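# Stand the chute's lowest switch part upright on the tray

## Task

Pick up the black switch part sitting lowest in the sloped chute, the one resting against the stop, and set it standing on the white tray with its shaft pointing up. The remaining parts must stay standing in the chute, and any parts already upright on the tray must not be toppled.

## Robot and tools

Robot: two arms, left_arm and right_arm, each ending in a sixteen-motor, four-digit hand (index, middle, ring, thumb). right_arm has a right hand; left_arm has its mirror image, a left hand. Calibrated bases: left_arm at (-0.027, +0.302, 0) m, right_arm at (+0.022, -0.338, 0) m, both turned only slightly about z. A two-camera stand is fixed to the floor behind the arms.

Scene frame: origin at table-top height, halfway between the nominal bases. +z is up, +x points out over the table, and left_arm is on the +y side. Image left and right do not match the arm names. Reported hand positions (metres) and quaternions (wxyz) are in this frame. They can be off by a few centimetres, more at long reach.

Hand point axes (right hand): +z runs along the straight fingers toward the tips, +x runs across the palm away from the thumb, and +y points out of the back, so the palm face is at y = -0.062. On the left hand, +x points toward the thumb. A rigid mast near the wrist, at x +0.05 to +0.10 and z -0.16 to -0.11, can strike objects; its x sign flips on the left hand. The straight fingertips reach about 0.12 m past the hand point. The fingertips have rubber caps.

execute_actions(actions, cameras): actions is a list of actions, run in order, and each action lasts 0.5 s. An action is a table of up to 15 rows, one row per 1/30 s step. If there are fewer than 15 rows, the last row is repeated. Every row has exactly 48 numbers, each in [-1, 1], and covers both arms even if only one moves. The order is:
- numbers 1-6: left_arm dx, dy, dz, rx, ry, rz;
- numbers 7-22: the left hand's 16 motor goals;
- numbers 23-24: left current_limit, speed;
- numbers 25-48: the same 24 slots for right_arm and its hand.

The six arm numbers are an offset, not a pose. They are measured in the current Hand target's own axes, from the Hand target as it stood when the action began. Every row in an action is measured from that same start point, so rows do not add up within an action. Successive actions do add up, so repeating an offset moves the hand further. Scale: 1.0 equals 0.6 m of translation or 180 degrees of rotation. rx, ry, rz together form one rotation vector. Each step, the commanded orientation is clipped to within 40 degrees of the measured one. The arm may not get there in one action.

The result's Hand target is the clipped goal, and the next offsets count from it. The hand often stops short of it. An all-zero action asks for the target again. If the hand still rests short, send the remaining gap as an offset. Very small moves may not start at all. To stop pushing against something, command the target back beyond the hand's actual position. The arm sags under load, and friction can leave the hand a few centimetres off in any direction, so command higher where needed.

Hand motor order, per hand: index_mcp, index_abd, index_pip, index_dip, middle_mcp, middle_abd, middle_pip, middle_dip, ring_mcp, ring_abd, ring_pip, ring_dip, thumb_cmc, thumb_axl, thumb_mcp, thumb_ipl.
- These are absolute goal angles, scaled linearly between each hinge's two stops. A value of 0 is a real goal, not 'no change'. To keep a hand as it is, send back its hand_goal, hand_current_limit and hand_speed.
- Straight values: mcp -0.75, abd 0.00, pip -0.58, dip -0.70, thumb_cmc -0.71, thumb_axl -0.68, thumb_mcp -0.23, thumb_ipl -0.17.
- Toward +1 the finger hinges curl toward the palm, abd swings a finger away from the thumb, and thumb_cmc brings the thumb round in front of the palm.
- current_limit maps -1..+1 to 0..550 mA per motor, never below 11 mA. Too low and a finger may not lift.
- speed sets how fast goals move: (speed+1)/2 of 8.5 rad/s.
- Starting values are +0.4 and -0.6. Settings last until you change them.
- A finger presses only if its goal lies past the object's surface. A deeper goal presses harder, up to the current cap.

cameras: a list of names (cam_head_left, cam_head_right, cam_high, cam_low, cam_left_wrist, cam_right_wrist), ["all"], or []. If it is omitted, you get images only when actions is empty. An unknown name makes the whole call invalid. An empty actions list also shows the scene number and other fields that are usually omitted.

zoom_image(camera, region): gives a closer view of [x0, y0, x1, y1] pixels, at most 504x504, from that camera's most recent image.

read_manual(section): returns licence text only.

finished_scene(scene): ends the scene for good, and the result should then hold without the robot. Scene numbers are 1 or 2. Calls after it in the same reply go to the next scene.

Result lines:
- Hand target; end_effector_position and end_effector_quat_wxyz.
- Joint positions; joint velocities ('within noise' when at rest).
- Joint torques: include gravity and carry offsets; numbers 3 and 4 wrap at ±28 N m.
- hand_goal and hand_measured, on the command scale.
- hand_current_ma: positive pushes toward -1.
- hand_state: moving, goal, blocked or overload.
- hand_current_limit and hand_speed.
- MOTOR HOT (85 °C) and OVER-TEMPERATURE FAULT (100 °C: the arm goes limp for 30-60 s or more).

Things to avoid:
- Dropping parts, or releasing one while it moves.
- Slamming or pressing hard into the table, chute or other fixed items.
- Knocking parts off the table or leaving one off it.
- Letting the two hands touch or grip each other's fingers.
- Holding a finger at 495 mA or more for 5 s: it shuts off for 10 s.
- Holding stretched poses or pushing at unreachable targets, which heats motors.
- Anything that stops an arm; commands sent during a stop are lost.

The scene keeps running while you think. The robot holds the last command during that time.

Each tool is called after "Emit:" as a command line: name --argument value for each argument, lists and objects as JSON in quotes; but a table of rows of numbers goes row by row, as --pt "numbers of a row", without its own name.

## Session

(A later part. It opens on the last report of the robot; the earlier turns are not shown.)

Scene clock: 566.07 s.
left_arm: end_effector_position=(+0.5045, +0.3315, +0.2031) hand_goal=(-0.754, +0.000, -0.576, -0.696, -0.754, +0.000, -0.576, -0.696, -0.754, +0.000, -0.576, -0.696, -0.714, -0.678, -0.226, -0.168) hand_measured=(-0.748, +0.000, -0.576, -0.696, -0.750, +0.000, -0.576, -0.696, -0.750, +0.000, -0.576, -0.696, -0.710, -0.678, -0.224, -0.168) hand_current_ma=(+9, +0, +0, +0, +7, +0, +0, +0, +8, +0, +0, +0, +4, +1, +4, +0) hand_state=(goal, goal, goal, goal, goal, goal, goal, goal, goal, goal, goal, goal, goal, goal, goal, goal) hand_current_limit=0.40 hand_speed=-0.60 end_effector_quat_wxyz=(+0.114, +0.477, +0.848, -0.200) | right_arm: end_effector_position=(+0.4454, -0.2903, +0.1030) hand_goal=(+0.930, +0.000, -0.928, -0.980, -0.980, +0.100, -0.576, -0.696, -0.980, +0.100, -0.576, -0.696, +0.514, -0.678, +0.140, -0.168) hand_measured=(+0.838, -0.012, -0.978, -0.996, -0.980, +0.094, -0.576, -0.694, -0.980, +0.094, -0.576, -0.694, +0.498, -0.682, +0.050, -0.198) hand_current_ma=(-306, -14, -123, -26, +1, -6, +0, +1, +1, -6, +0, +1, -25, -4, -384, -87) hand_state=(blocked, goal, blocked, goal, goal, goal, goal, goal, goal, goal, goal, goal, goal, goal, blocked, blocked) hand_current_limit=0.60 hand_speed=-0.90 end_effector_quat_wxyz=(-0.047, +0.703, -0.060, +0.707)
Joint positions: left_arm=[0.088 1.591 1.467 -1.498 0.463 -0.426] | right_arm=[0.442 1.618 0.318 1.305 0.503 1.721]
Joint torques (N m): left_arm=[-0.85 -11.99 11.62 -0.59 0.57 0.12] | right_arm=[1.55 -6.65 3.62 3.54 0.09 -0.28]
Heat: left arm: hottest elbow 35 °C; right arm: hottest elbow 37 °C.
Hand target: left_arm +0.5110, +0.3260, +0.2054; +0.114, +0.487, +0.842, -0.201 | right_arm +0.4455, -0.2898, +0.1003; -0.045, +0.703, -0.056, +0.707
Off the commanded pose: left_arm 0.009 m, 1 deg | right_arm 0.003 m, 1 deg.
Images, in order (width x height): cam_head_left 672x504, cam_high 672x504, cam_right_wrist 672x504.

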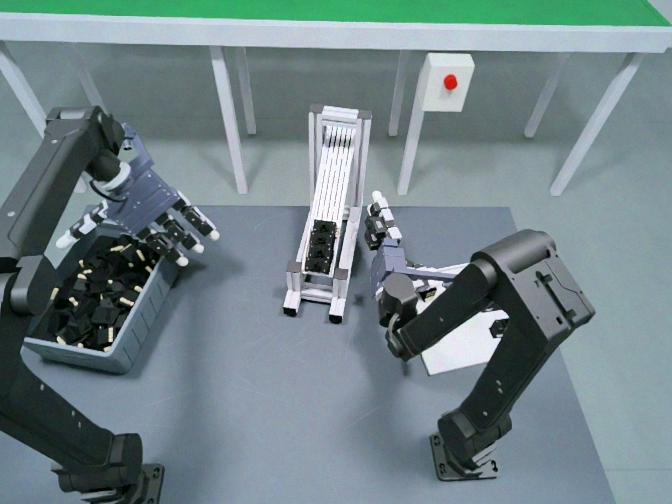

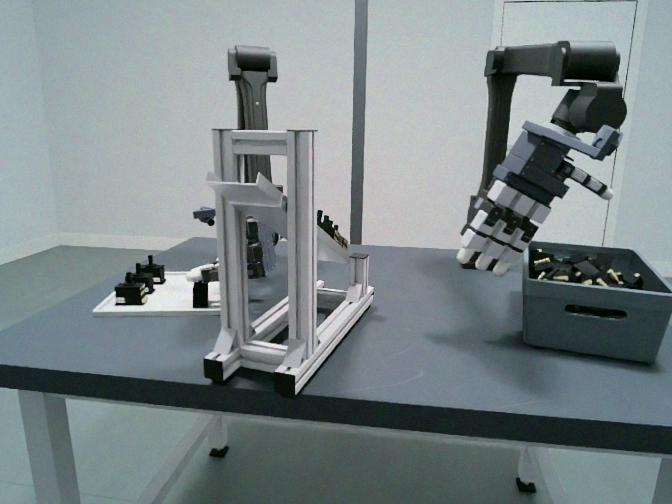

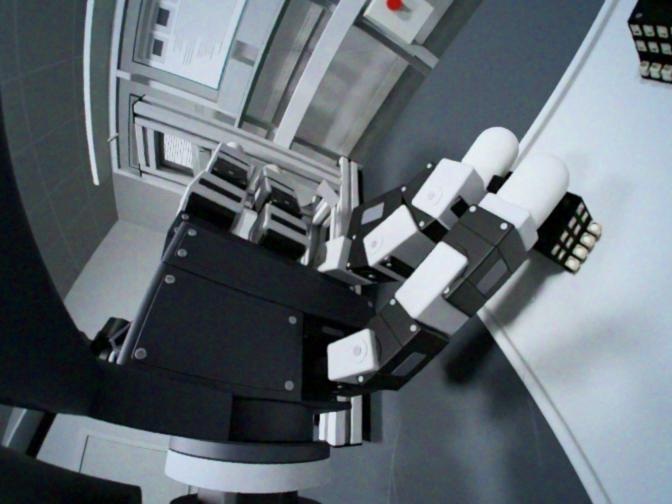

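Emit:
execute_actions --actions '[[[0,0,0,0,0,0,-0.754,0,-0.576,-0.696,-0.754,0,-0.576,-0.696,-0.754,0,-0.576,-0.696,-0.714,-0.678,-0.226,-0.168,0.4,-0.6,-0.005,0.001,0,0,0,0,0.88,0,-0.927,-0.98,-0.98,0.1,-0.576,-0.696,-0.98,0.1,-0.576,-0.696,0.514,-0.678,0.085,-0.168,0.4,-0.9]]]' --cameras '["cam_high","cam_right_wrist"]'

Emit:
zoom_image --camera "cam_high" --region '[150, 220, 250, 320]'

Emit:
zoom_image --camera "cam_right_wrist" --region '[440, 80, 672, 320]'

Scene clock: 569.87 s.
left_arm: end_effector_position=(+0.5045, +0.3315, +0.2031) hand_goal=(-0.754, +0.000, -0.576, -0.696, -0.754, +0.000, -0.576, -0.696, -0.754, +0.000, -0.576, -0.696, -0.714, -0.678, -0.226, -0.168) hand_measured=(-0.748, +0.000, -0.576, -0.696, -0.750, +0.000, -0.576, -0.696, -0.750, +0.000, -0.576, -0.696, -0.710, -0.678, -0.224, -0.168) hand_current_ma=(+9, +0, +0, +0, +7, +0, +0, +0, +8, +0, +0, +0, +4, +1, +4, +0) hand_state=(goal, goal, goal, goal, goal, goal, goal, goal, goal, goal, goal, goal, goal, goal, goal, goal) hand_current_limit=0.40 hand_speed=-0.60 end_effector_quat_wxyz=(+0.114, +0.477, +0.848, -0.200) | right_arm: end_effector_position=(+0.4457, -0.2902, +0.1017) hand_goal=(+0.880, +0.000, -0.928, -0.980, -0.980, +0.100, -0.576, -0.696, -0.980, +0.100, -0.576, -0.696, +0.514, -0.678, +0.084, -0.168) hand_measured=(+0.832, -0.012, -0.978, -0.996, -0.980, +0.094, -0.576, -0.694, -0.980, +0.094, -0.576, -0.694, +0.500, -0.682, +0.050, -0.198) hand_current_ma=(-124, -13, -123, -26, +1, -6, +0, +1, +1, -6, +0, +1, -20, -4, -102, -87) hand_state=(blocked, goal, blocked, goal, goal, goal, goal, goal, goal, goal, goal, goal, goal, goal, blocked, blocked) hand_current_limit=0.40 hand_speed=-0.90 end_effector_quat_wxyz=(-0.048, +0.701, -0.061, +0.709)
Joint positions: left_arm=[0.088 1.591 1.467 -1.498 0.463 -0.426] | right_arm=[0.442 1.631 0.318 1.323 0.503 1.72]
Joint torques (N m): left_arm=[-0.79 -12.1 11.6 -0.59 0.57 0.12] | right_arm=[1.73 -6.48 3.37 3.59 0.05 -0.28]
Heat: left arm: hottest elbow 35 °C; right arm: hottest elbow 37 °C.
Hand target: left_arm +0.5110, +0.3260, +0.2054; +0.114, +0.487, +0.842, -0.201 | right_arm +0.4455, -0.2900, +0.0971; -0.045, +0.703, -0.056, +0.707
Off the commanded pose: left_arm 0.009 m, 1 deg | right_arm 0.005 m, 1 deg.
Images, in order (width x height): cam_high 672x504, cam_right_wrist 672x504.

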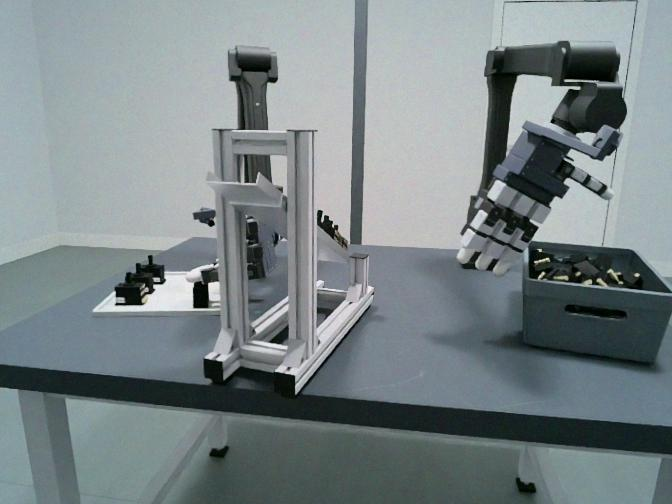

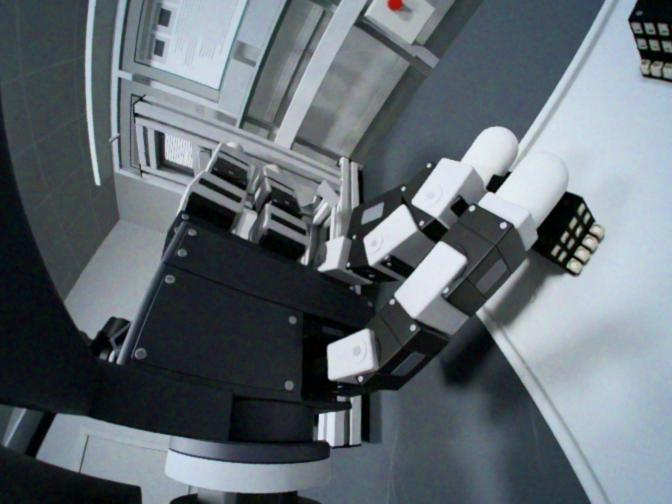

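Scaled by 5.040.

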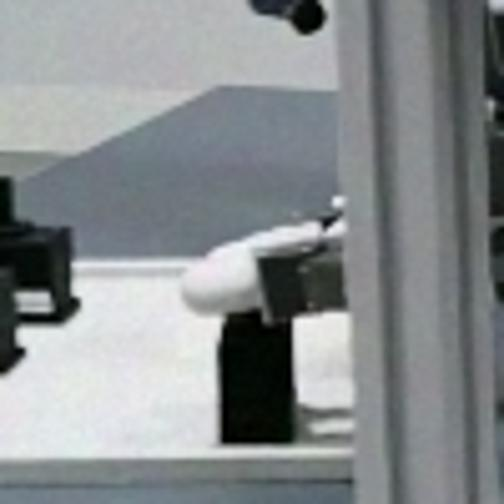

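Scaled by 2.100 from the camera's 672x504 image, which has a finer 960x720 frame.

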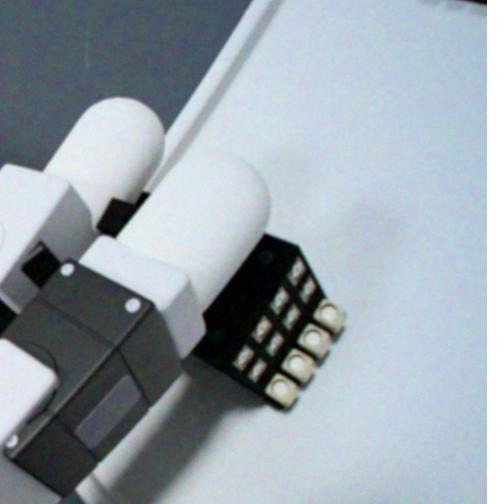

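Emit:
execute_actions --actions '[[[0,0,0,0,0,0,-0.754,0,-0.576,-0.696,-0.754,0,-0.576,-0.696,-0.754,0,-0.576,-0.696,-0.714,-0.678,-0.226,-0.168,0.4,-0.6,0,0,0,0,0,0,0.845,0,-0.94,-0.98,-0.98,0.1,-0.576,-0.696,-0.98,0.1,-0.576,-0.696,0.514,-0.678,0.052,-0.18,0.4,-0.95]],[[0,0,0,0,0,0,-0.754,0,-0.576,-0.696,-0.754,0,-0.576,-0.696,-0.754,0,-0.576,-0.696,-0.714,-0.678,-0.226,-0.168,0.4,-0.6,0,0,0,0,0,0,0.83,0,-0.95,-0.98,-0.98,0.1,-0.576,-0.696,-0.98,0.1,-0.576,-0.696,0.514,-0.678,0.035,-0.19,0.4,-0.95]]]' --cameras '["cam_high","cam_right_wrist"]'

Emit:
zoom_image --camera "cam_high" --region '[150, 220, 250, 320]'

Emit:
zoom_image --camera "cam_right_wrist" --region '[440, 80, 672, 320]'

Scene clock: 574.87 s.
left_arm: end_effector_position=(+0.5045, +0.3315, +0.2031) hand_goal=(-0.754, +0.000, -0.576, -0.696, -0.754, +0.000, -0.576, -0.696, -0.754, +0.000, -0.576, -0.696, -0.714, -0.678, -0.226, -0.168) hand_measured=(-0.748, +0.000, -0.576, -0.696, -0.750, +0.000, -0.576, -0.696, -0.750, +0.000, -0.576, -0.696, -0.710, -0.678, -0.224, -0.168) hand_current_ma=(+9, +0, +0, +0, +7, +0, +0, +0, +8, +0, +0, +0, +4, +1, +4, +0) hand_state=(goal, goal, goal, goal, goal, goal, goal, goal, goal, goal, goal, goal, goal, goal, goal, goal) hand_current_limit=0.40 hand_speed=-0.60 end_effector_quat_wxyz=(+0.114, +0.477, +0.848, -0.200) | right_arm: end_effector_position=(+0.4457, -0.2902, +0.1018) hand_goal=(+0.830, +0.000, -0.950, -0.980, -0.980, +0.100, -0.576, -0.696, -0.980, +0.100, -0.576, -0.696, +0.514, -0.678, +0.034, -0.190) hand_measured=(+0.824, -0.012, -0.960, -0.986, -0.980, +0.094, -0.576, -0.694, -0.980, +0.094, -0.576, -0.694, +0.500, -0.682, +0.034, -0.194) hand_current_ma=(-7, -13, -12, -5, +1, -6, +0, +1, +1, -6, +0, +1, -20, -4, +0, -5) hand_state=(goal, goal, goal, goal, goal, goal, goal, goal, goal, goal, goal, goal, goal, goal, goal, goal) hand_current_limit=0.40 hand_speed=-0.95 end_effector_quat_wxyz=(-0.048, +0.701, -0.060, +0.709)
Joint positions: left_arm=[0.088 1.591 1.467 -1.498 0.463 -0.426] | right_arm=[0.442 1.631 0.318 1.323 0.503 1.719]
Joint torques (N m): left_arm=[-0.67 -12.1 11.64 -0.58 0.59 0.12] | right_arm=[1.9 -6.3 3.37 3.47 0.07 -0.27]
Heat: left arm: hottest elbow 35 °C; right arm: hottest elbow 36 °C.
Hand target: left_arm +0.5110, +0.3260, +0.2054; +0.114, +0.487, +0.842, -0.201 | right_arm +0.4455, -0.2900, +0.0972; -0.045, +0.703, -0.056, +0.707
Off the commanded pose: left_arm 0.009 m, 1 deg | right_arm 0.005 m, 1 deg.
Images, in order (width x height): cam_high 672x504, cam_right_wrist 672x504.

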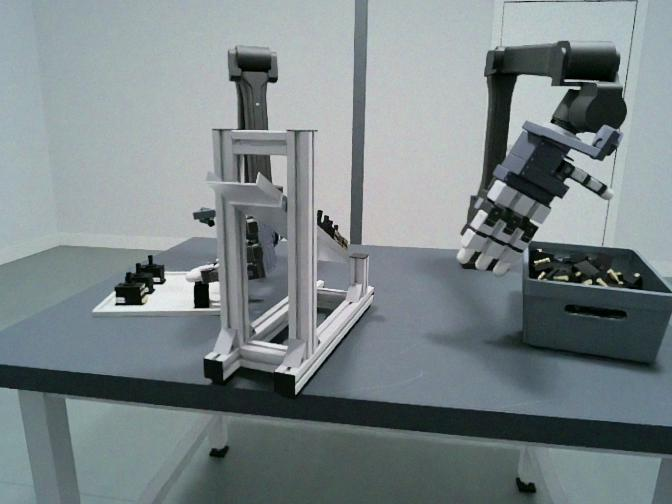

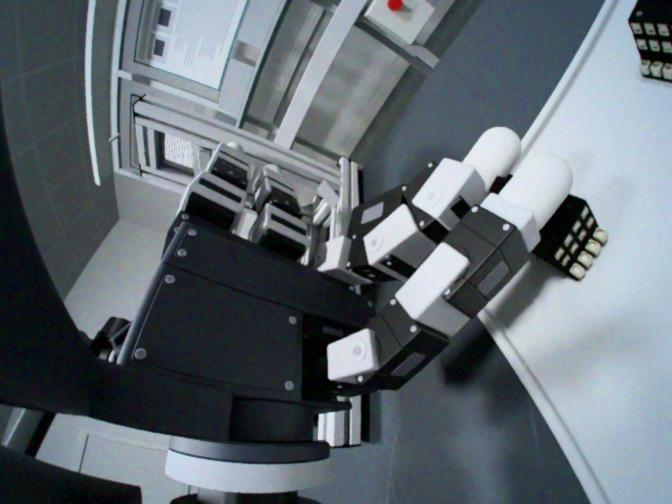

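Scaled by 5.040.

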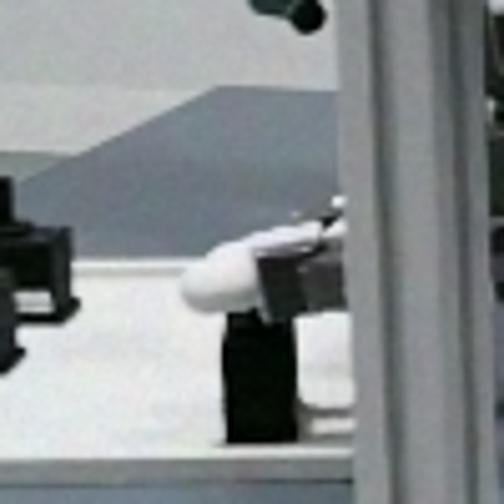

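Scaled by 2.100 from the camera's 672x504 image, which has a finer 960x720 frame.

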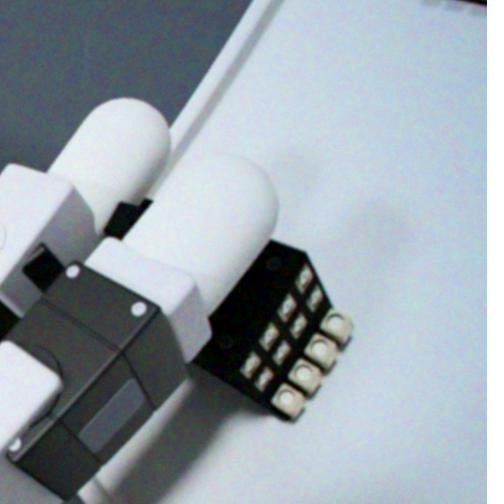

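Emit:
execute_actions --actions '[[[0,0,0,0,0,0,-0.754,0,-0.576,-0.696,-0.754,0,-0.576,-0.696,-0.754,0,-0.576,-0.696,-0.714,-0.678,-0.226,-0.168,0.4,-0.6,0,0,0,0,0,0,0.78,0,-0.95,-0.98,-0.98,0.1,-0.576,-0.696,-0.98,0.1,-0.576,-0.696,0.514,-0.678,-0.02,-0.18,0.4,-0.93]],[[0,0,0,0,0,0,-0.754,0,-0.576,-0.696,-0.754,0,-0.576,-0.696,-0.754,0,-0.576,-0.696,-0.714,-0.678,-0.226,-0.168,0.4,-0.6,0,0,0,0,0,0,0.68,0,-0.95,-0.98,-0.98,0.1,-0.576,-0.696,-0.98,0.1,-0.576,-0.696,0.514,-0.678,-0.09,-0.18,0.4,-0.9]]]' --cameras '["cam_high","cam_head_left","cam_right_wrist"]'

Emit:
zoom_image --camera "cam_high" --region '[150, 220, 250, 320]'

Emit:
zoom_image --camera "cam_right_wrist" --region '[440, 80, 672, 320]'

Scene clock: 578.70 s.
left_arm: end_effector_position=(+0.5045, +0.3315, +0.2031) hand_goal=(-0.754, +0.000, -0.576, -0.696, -0.754, +0.000, -0.576, -0.696, -0.754, +0.000, -0.576, -0.696, -0.714, -0.678, -0.226, -0.168) hand_measured=(-0.748, +0.000, -0.576, -0.696, -0.750, +0.000, -0.576, -0.696, -0.750, +0.000, -0.576, -0.696, -0.710, -0.678, -0.224, -0.168) hand_current_ma=(+9, +0, +0, +0, +7, +0, +0, +0, +8, +0, +0, +0, +4, +1, +4, +0) hand_state=(goal, goal, goal, goal, goal, goal, goal, goal, goal, goal, goal, goal, goal, goal, goal, goal) hand_current_limit=0.40 hand_speed=-0.60 end_effector_quat_wxyz=(+0.114, +0.477, +0.848, -0.200) | right_arm: end_effector_position=(+0.4457, -0.2902, +0.1018) hand_goal=(+0.680, +0.000, -0.950, -0.980, -0.980, +0.100, -0.576, -0.696, -0.980, +0.100, -0.576, -0.696, +0.514, -0.678, -0.090, -0.180) hand_measured=(+0.682, -0.012, -0.952, -0.982, -0.980, +0.094, -0.576, -0.694, -0.980, +0.094, -0.576, -0.694, +0.500, -0.682, -0.088, -0.182) hand_current_ma=(+2, -13, -2, -2, +1, -6, +0, +1, +1, -6, +0, +1, -20, -4, +2, -3) hand_state=(goal, goal, goal, goal, goal, goal, goal, goal, goal, goal, goal, goal, goal, goal, goal, goal) hand_current_limit=0.40 hand_speed=-0.90 end_effector_quat_wxyz=(-0.048, +0.701, -0.060, +0.709)
Joint positions: left_arm=[0.088 1.591 1.467 -1.498 0.463 -0.426] | right_arm=[0.442 1.631 0.318 1.323 0.503 1.719]
Joint torques (N m): left_arm=[-0.67 -12.1 11.63 -0.57 0.58 0.12] | right_arm=[1.44 -6.42 3.41 3.45 0.06 -0.28]
Heat: left arm: hottest elbow 35 °C; right arm: hottest elbow 36 °C.
Hand target: left_arm +0.5110, +0.3260, +0.2054; +0.114, +0.487, +0.842, -0.201 | right_arm +0.4455, -0.2900, +0.0972; -0.045, +0.703, -0.056, +0.707
Off the commanded pose: left_arm 0.009 m, 1 deg | right_arm 0.005 m, 1 deg.
Images, in order (width x height): cam_head_left 672x504, cam_high 672x504, cam_right_wrist 672x504.

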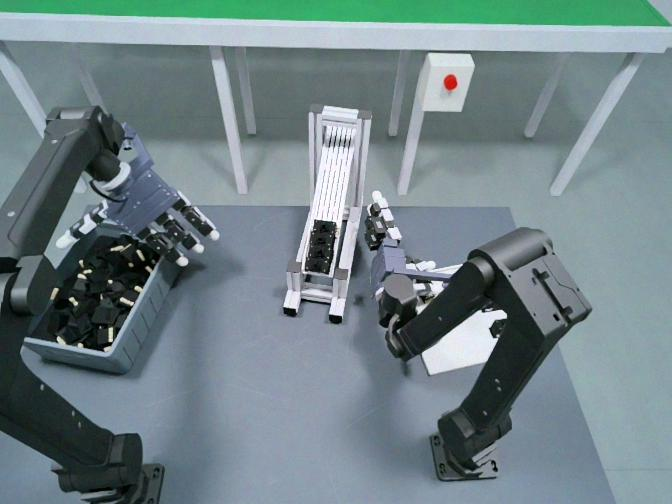

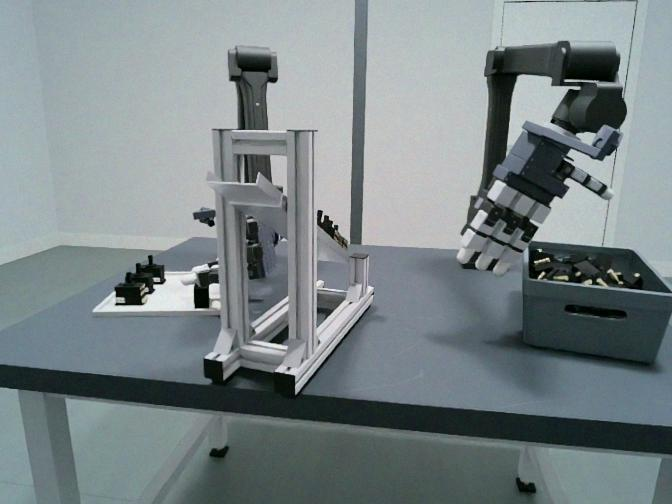

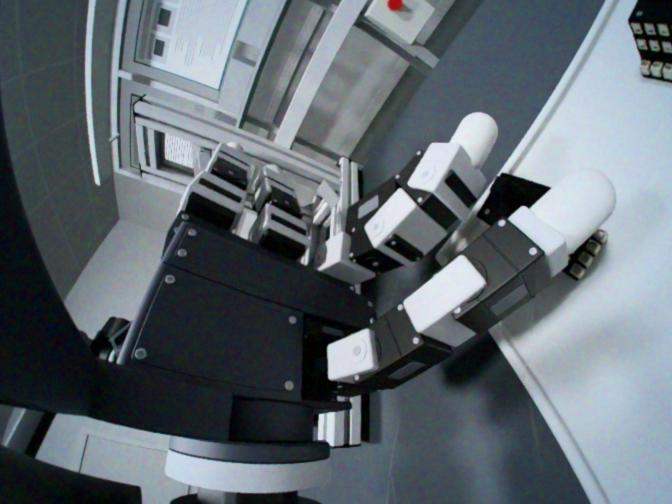

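Scaled by 5.040.

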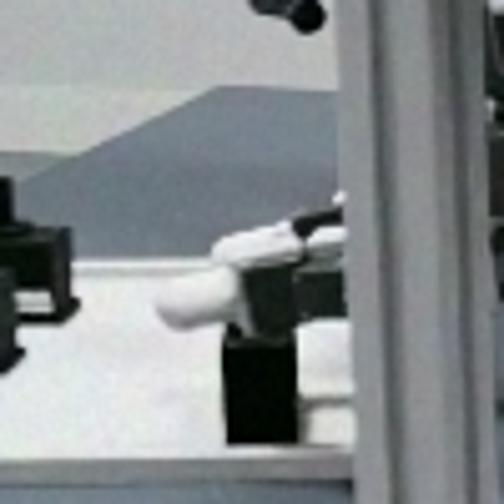

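Scaled by 2.100 from the camera's 672x504 image, which has a finer 960x720 frame.

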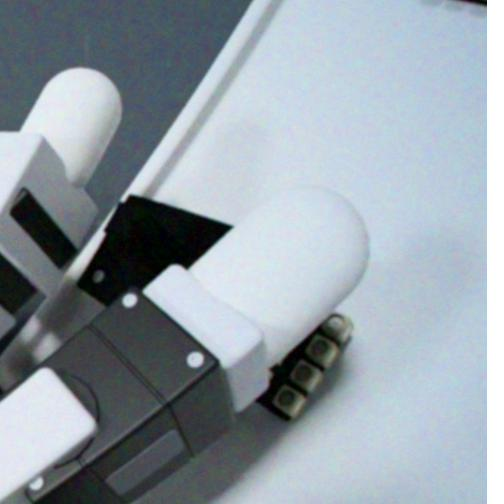

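Emit:
execute_actions --actions '[[[0,0,0,0,0,0,-0.754,0,-0.576,-0.696,-0.754,0,-0.576,-0.696,-0.754,0,-0.576,-0.696,-0.714,-0.678,-0.226,-0.168,0.4,-0.6,0,0,0,0,0,0,0.52,0,-0.95,-0.98,-0.98,0.1,-0.576,-0.696,-0.98,0.1,-0.576,-0.696,0.514,-0.678,-0.22,-0.18,0.4,-0.85]],[[0,0,0,0,0,0,-0.754,0,-0.576,-0.696,-0.754,0,-0.576,-0.696,-0.754,0,-0.576,-0.696,-0.714,-0.678,-0.226,-0.168,0.4,-0.6,0.08,-0.03,0,0,0,0,0.52,0,-0.95,-0.98,-0.98,0.1,-0.576,-0.696,-0.98,0.1,-0.576,-0.696,0.514,-0.678,-0.22,-0.18,0.4,-0.85]],[[0,0,0,0,0,0,-0.754,0,-0.576,-0.696,-0.754,0,-0.576,-0.696,-0.754,0,-0.576,-0.696,-0.714,-0.678,-0.226,-0.168,0.4,-0.6,0.1,-0.03,0,0,0,0,0.52,0,-0.95,-0.98,-0.98,0.1,-0.576,-0.696,-0.98,0.1,-0.576,-0.696,0.514,-0.678,-0.22,-0.18,0.4,-0.85]],[[0,0,0,0,0,0,-0.754,0,-0.576,-0.696,-0.754,0,-0.576,-0.696,-0.754,0,-0.576,-0.696,-0.714,-0.678,-0.226,-0.168,0.4,-0.6,0.1,-0.03,0,0,0,0,0.52,0,-0.95,-0.98,-0.98,0.1,-0.576,-0.696,-0.98,0.1,-0.576,-0.696,0.514,-0.678,-0.22,-0.18,0.4,-0.85]]]' --cameras '["all"]'

Emit:
zoom_image --camera "cam_low" --region '[330, 80, 450, 200]'

Emit:
zoom_image --camera "cam_head_left" --region '[370, 220, 550, 380]'

Emit:
zoom_image --camera "cam_high" --region '[90, 220, 250, 330]'

Scene clock: 585.50 s.
left_arm: end_effector_position=(+0.5045, +0.3315, +0.2031) hand_goal=(-0.754, +0.000, -0.576, -0.696, -0.754, +0.000, -0.576, -0.696, -0.754, +0.000, -0.576, -0.696, -0.714, -0.678, -0.226, -0.168) hand_measured=(-0.748, +0.000, -0.576, -0.696, -0.750, +0.000, -0.576, -0.696, -0.750, +0.000, -0.576, -0.696, -0.710, -0.678, -0.224, -0.168) hand_current_ma=(+9, +0, +0, +0, +7, +0, +0, +0, +8, +0, +0, +0, +4, +1, +4, +0) hand_state=(goal, goal, goal, goal, goal, goal, goal, goal, goal, goal, goal, goal, goal, goal, goal, goal) hand_current_limit=0.40 hand_speed=-0.60 end_effector_quat_wxyz=(+0.114, +0.477, +0.848, -0.200) | right_arm: end_effector_position=(+0.4396, -0.2669, +0.2671) hand_goal=(+0.520, +0.000, -0.950, -0.980, -0.980, +0.100, -0.576, -0.696, -0.980, +0.100, -0.576, -0.696, +0.514, -0.678, -0.220, -0.180) hand_measured=(+0.520, -0.010, -0.952, -0.982, -0.978, +0.094, -0.576, -0.694, -0.978, +0.096, -0.576, -0.694, +0.500, -0.680, -0.218, -0.182) hand_current_ma=(+0, -10, -2, -2, +1, -4, +0, +1, +1, -4, +0, +1, -20, -2, +2, -2) hand_state=(goal, goal, goal, goal, goal, goal, goal, goal, goal, goal, goal, goal, goal, goal, goal, goal) hand_current_limit=0.40 hand_speed=-0.85 end_effector_quat_wxyz=(-0.040, +0.703, -0.054, +0.708)
Joint positions: left_arm=[0.088 1.591 1.467 -1.498 0.463 -0.426] | right_arm=[0.526 1.033 0.509 0.531 0.588 1.7]
Joint torques (N m): left_arm=[-0.79 -12.1 11.63 -0.58 0.58 0.12] | right_arm=[1.9 -3.84 10.33 2.21 0.18 -0.11]
Heat: left arm: hottest elbow 35 °C; right arm: hottest elbow 35 °C.
Hand target: left_arm +0.5110, +0.3260, +0.2054; +0.114, +0.487, +0.842, -0.201 | right_arm +0.4452, -0.2602, +0.2712; -0.045, +0.703, -0.056, +0.707
Off the commanded pose: left_arm 0.009 m, 1 deg | right_arm 0.010 m, 1 deg.

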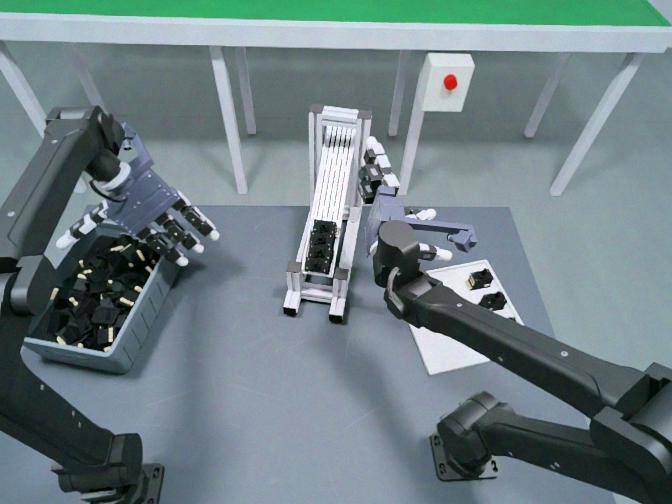

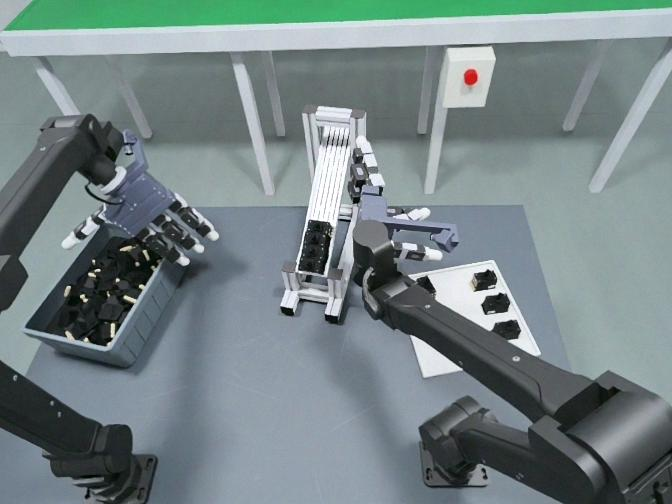

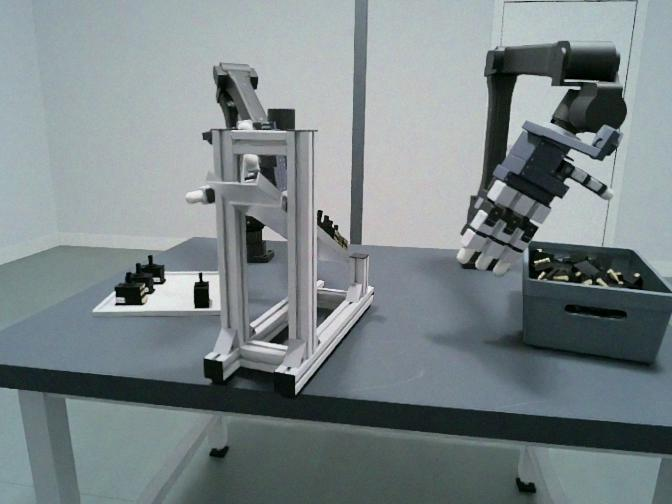

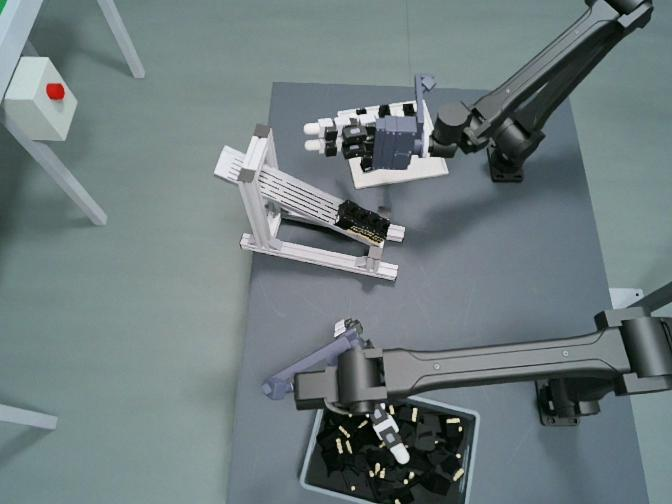

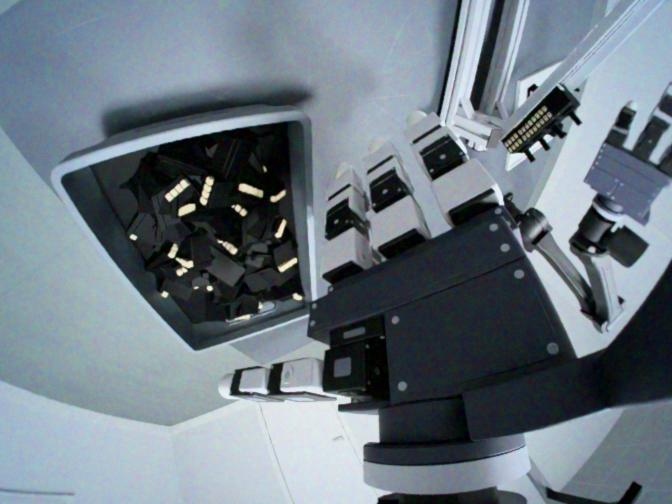

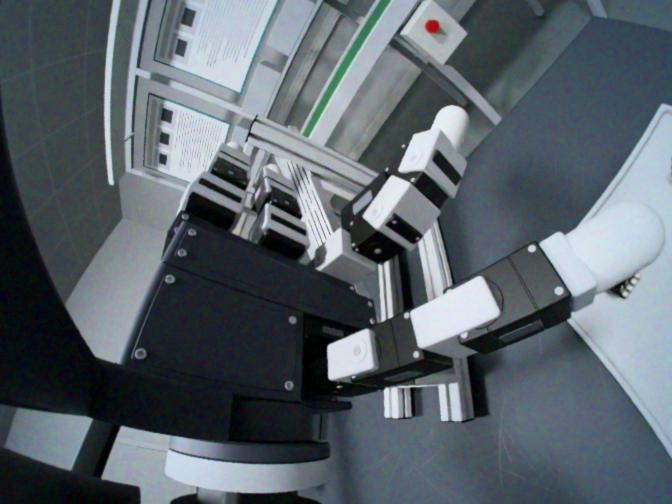

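Scaled by 4.200.

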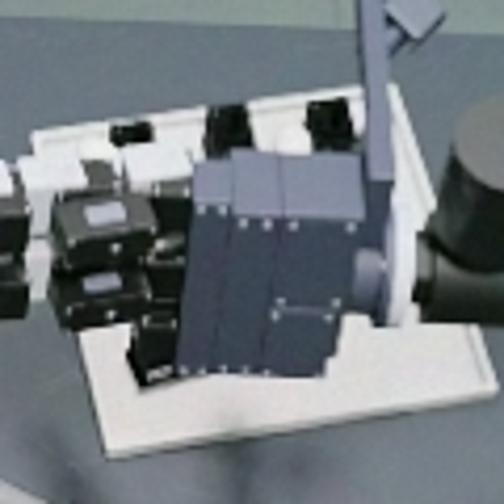

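Scaled by 2.800.

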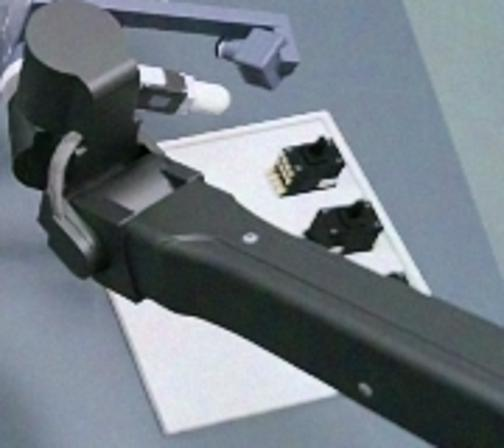

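Scaled by 3.150.

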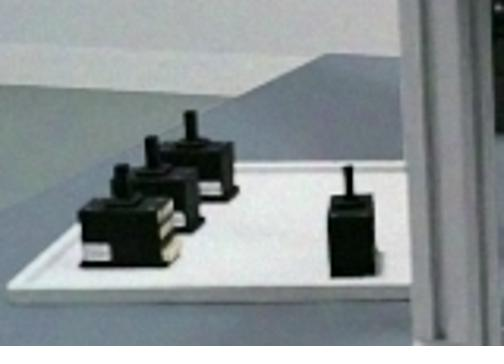

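Emit:
finished_scene --scene 1

The scene is finished: the task was done.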